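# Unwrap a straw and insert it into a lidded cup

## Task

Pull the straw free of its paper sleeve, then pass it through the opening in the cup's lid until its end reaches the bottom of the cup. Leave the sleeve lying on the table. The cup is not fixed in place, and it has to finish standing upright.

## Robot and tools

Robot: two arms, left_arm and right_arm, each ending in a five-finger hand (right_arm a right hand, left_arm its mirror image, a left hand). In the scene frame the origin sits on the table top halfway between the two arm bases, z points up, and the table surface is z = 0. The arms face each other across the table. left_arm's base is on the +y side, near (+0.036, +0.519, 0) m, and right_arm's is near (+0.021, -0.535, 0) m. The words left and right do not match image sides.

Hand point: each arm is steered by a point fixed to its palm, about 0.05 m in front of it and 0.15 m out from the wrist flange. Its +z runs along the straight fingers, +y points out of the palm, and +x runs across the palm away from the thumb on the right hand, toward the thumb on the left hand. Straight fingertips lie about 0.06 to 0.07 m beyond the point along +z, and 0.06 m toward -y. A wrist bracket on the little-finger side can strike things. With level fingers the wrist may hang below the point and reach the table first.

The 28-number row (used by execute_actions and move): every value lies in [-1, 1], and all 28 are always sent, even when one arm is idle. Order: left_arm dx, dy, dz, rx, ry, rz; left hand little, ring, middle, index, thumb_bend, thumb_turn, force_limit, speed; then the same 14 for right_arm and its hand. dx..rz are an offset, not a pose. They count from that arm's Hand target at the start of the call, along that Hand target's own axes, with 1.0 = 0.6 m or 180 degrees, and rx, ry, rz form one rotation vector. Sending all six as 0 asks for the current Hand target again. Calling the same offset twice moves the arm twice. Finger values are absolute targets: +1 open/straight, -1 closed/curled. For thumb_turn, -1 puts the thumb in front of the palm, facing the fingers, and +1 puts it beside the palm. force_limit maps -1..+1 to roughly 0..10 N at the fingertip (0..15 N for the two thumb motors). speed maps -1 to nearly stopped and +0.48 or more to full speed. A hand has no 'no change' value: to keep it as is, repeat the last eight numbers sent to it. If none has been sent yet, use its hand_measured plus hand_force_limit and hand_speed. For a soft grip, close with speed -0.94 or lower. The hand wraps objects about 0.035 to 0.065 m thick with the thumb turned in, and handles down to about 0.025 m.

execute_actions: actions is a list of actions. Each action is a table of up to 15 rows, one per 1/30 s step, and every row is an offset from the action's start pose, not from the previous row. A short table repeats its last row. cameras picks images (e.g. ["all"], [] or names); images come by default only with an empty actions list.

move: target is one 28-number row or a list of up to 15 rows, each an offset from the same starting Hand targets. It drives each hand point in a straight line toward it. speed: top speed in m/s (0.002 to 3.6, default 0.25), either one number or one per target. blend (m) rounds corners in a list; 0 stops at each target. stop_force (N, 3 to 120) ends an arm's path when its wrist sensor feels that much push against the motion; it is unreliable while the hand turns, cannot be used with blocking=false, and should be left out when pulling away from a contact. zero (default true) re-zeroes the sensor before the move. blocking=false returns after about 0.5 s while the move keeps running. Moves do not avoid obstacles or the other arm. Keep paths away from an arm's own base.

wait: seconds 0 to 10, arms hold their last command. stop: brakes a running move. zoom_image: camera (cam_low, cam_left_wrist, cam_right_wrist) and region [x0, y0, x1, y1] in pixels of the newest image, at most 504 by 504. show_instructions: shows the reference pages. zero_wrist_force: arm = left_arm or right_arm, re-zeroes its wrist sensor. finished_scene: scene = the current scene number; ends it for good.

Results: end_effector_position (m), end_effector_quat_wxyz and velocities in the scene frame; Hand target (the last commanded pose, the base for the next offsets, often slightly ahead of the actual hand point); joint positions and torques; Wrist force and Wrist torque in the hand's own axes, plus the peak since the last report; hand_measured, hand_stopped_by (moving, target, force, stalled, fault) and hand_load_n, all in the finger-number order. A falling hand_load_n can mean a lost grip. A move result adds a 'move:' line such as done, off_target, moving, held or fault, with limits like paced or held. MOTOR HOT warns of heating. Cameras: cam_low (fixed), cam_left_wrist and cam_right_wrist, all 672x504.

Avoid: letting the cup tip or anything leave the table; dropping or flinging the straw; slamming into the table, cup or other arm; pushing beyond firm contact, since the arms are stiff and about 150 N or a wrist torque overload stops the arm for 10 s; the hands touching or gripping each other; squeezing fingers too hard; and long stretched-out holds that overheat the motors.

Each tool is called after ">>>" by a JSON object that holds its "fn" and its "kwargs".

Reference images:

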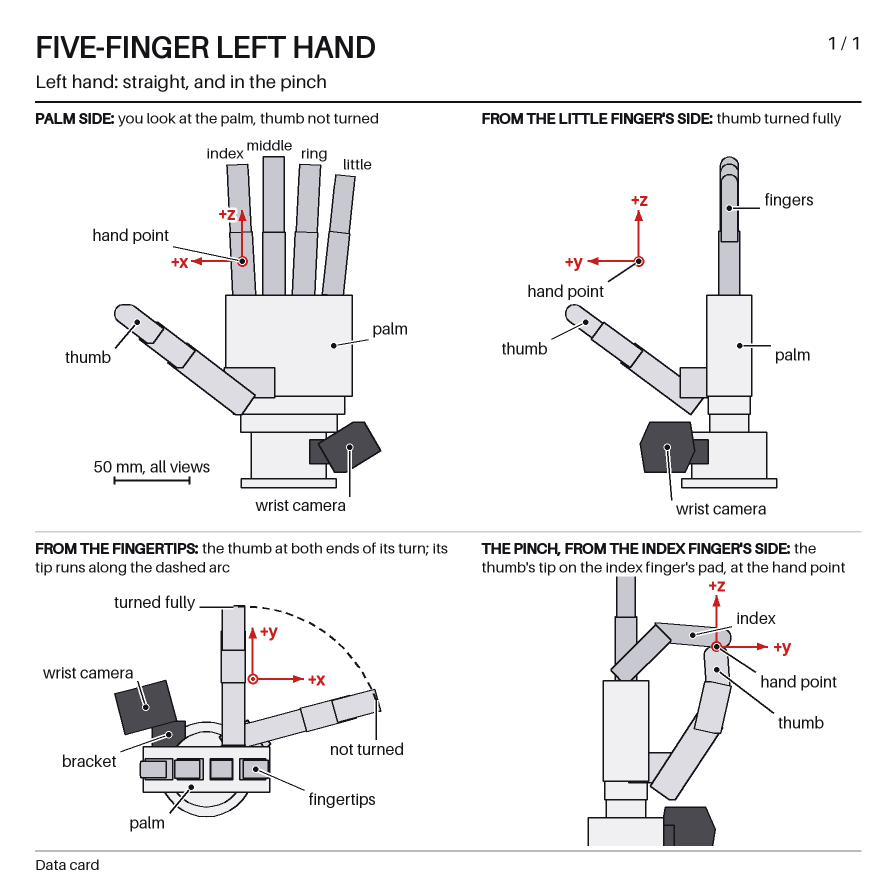

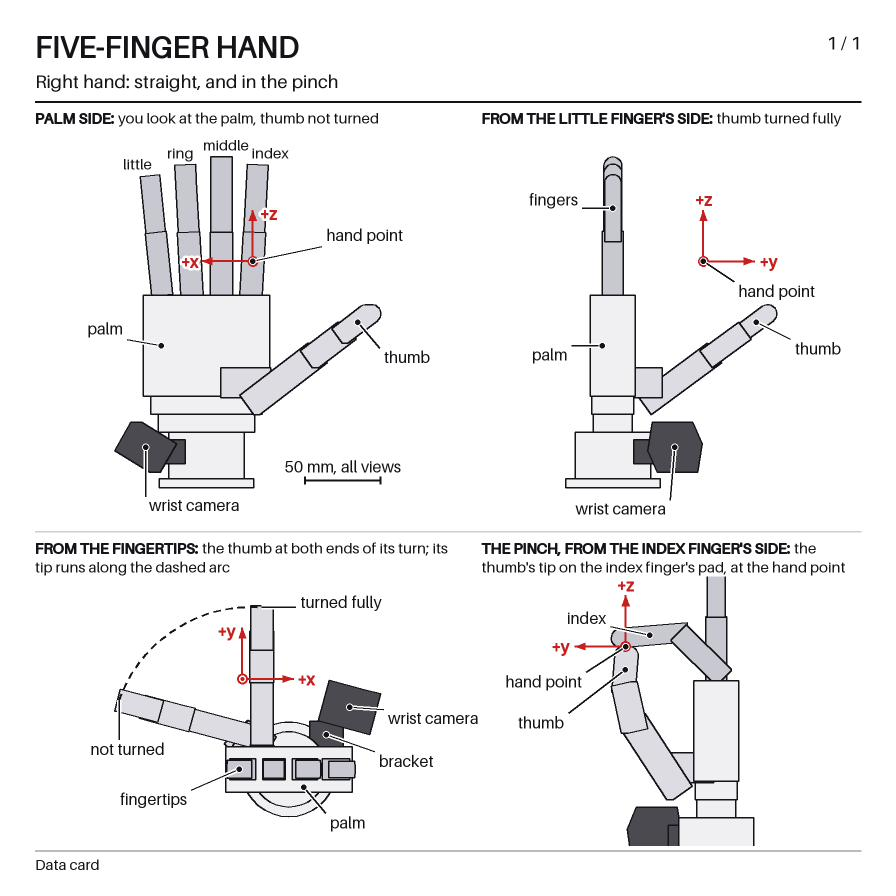

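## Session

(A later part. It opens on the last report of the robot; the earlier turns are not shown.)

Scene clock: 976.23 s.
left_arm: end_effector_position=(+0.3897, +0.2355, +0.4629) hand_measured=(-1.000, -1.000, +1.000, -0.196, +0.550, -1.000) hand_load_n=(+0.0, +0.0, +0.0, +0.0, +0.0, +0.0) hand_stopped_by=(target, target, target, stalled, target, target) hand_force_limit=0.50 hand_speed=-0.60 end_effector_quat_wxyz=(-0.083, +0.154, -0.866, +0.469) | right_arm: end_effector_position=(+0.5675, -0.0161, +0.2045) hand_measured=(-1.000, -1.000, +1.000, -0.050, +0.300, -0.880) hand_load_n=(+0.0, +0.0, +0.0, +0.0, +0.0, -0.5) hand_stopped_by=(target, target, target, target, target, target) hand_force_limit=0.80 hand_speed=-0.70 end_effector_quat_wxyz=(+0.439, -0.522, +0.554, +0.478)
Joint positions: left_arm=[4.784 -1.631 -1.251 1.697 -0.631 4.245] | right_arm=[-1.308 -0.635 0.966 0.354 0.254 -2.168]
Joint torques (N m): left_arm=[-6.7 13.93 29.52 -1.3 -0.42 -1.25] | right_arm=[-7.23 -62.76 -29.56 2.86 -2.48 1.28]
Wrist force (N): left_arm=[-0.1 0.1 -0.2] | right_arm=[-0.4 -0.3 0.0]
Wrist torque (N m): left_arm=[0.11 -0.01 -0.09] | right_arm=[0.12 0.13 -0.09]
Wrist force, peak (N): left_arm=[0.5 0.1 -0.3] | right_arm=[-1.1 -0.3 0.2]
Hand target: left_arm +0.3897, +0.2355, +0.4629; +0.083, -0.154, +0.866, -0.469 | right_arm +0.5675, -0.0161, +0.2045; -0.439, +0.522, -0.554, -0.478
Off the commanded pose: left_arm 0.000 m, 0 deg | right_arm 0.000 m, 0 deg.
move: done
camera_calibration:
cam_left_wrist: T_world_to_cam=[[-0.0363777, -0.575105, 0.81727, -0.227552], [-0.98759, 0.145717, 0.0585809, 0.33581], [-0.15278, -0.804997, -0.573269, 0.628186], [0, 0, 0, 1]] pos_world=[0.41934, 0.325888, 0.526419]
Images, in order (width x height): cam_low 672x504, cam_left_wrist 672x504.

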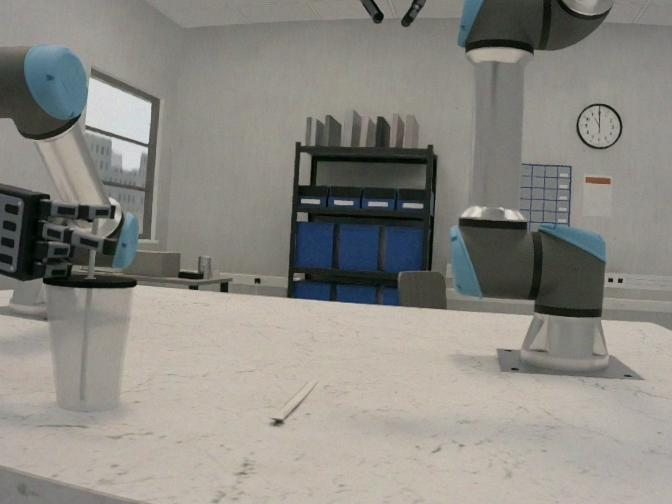

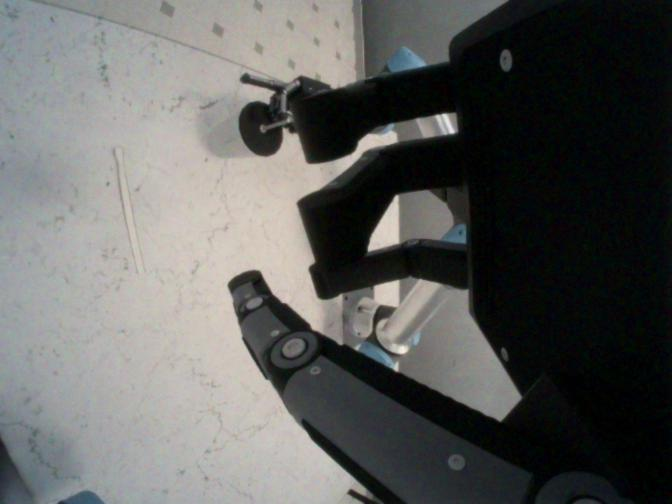

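>>> {"fn": "move", "kwargs": {"target": [0,0,0,0,0,0,-1,-1,1,-0.05,0.55,-1,0.5,-0.6,-0.1643,0.0117,-0.026,0,0,0,-1,-1,1,-0.05,0.3,-0.88,0.8,-0.7], "speed": 0.05, "cameras": ["cam_low"]}}

>>> {"fn": "zoom_image", "kwargs": {"camera": "cam_low", "region": [0, 120, 200, 420]}}

Scene clock: 982.13 s.
left_arm: end_effector_position=(+0.3897, +0.2355, +0.4629) hand_measured=(-1.000, -1.000, +1.000, -0.196, +0.550, -1.000) hand_load_n=(+0.0, +0.0, +0.0, +0.0, +0.0, +0.0) hand_stopped_by=(target, target, target, stalled, target, target) hand_force_limit=0.50 hand_speed=-0.60 end_effector_quat_wxyz=(-0.083, +0.154, -0.866, +0.469) | right_arm: end_effector_position=(+0.5676, -0.0158, +0.3047) hand_measured=(-1.000, -1.000, +1.000, -0.050, +0.300, -0.880) hand_load_n=(+0.0, +0.0, +0.0, +0.0, +0.0, +0.0) hand_stopped_by=(target, target, target, target, target, target) hand_force_limit=0.80 hand_speed=-0.70 end_effector_quat_wxyz=(+0.439, -0.522, +0.554, +0.478) end_effector_velocity=(+0.000, +0.000, -0.002) end_effector_angular_velocity=(+0.000, -0.002, +0.000)
Joint positions: left_arm=[4.784 -1.631 -1.251 1.697 -0.631 4.245] | right_arm=[-1.308 -0.703 0.831 0.556 0.254 -2.167]
Joint velocities: left_arm=[within noise] | right_arm=[0 0 0.004 -0.005 0 -0.002]
Joint torques (N m): left_arm=[-7.43 12.78 29.01 -1.47 -0.4 -1.17] | right_arm=[9.14 -49.62 -5.25 -0.52 0.51 -1.81]
Wrist force (N): left_arm=[0.1 0.2 -0.1] | right_arm=[0.0 -0.2 0.2]
Wrist torque (N m): left_arm=[0.11 -0.05 -0.08] | right_arm=[0.12 0.10 -0.06]
Wrist force, peak (N): left_arm=[0.3 0.2 -0.6] | right_arm=[-0.8 -0.3 0.2]
Hand target: left_arm +0.3897, +0.2355, +0.4629; +0.083, -0.154, +0.866, -0.469 | right_arm +0.5676, -0.0158, +0.3046; -0.439, +0.522, -0.554, -0.478
Off the commanded pose: left_arm 0.000 m, 0 deg | right_arm 0.000 m, 0 deg.
move: done
Images, in order (width x height): cam_low 672x504.

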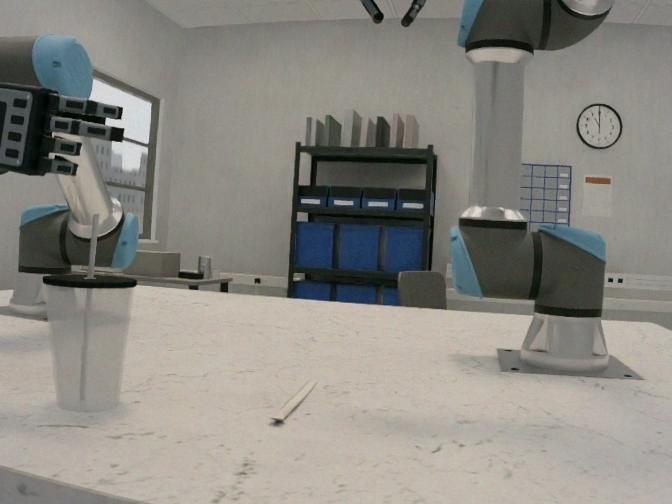

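Scaled by 1.680 from the camera's 672x504 image, which has a finer 960x720 frame.

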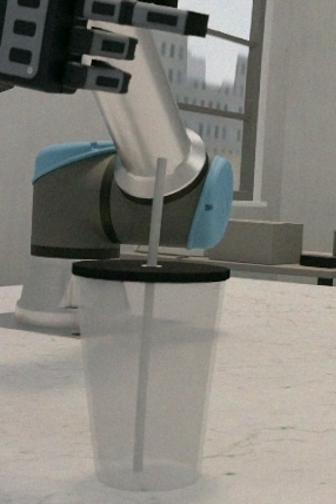

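Done: straw in cup, wrapper on table.

>>> {"fn": "finished_scene", "kwargs": {"scene": 2}}

The scene is finished: the task was done.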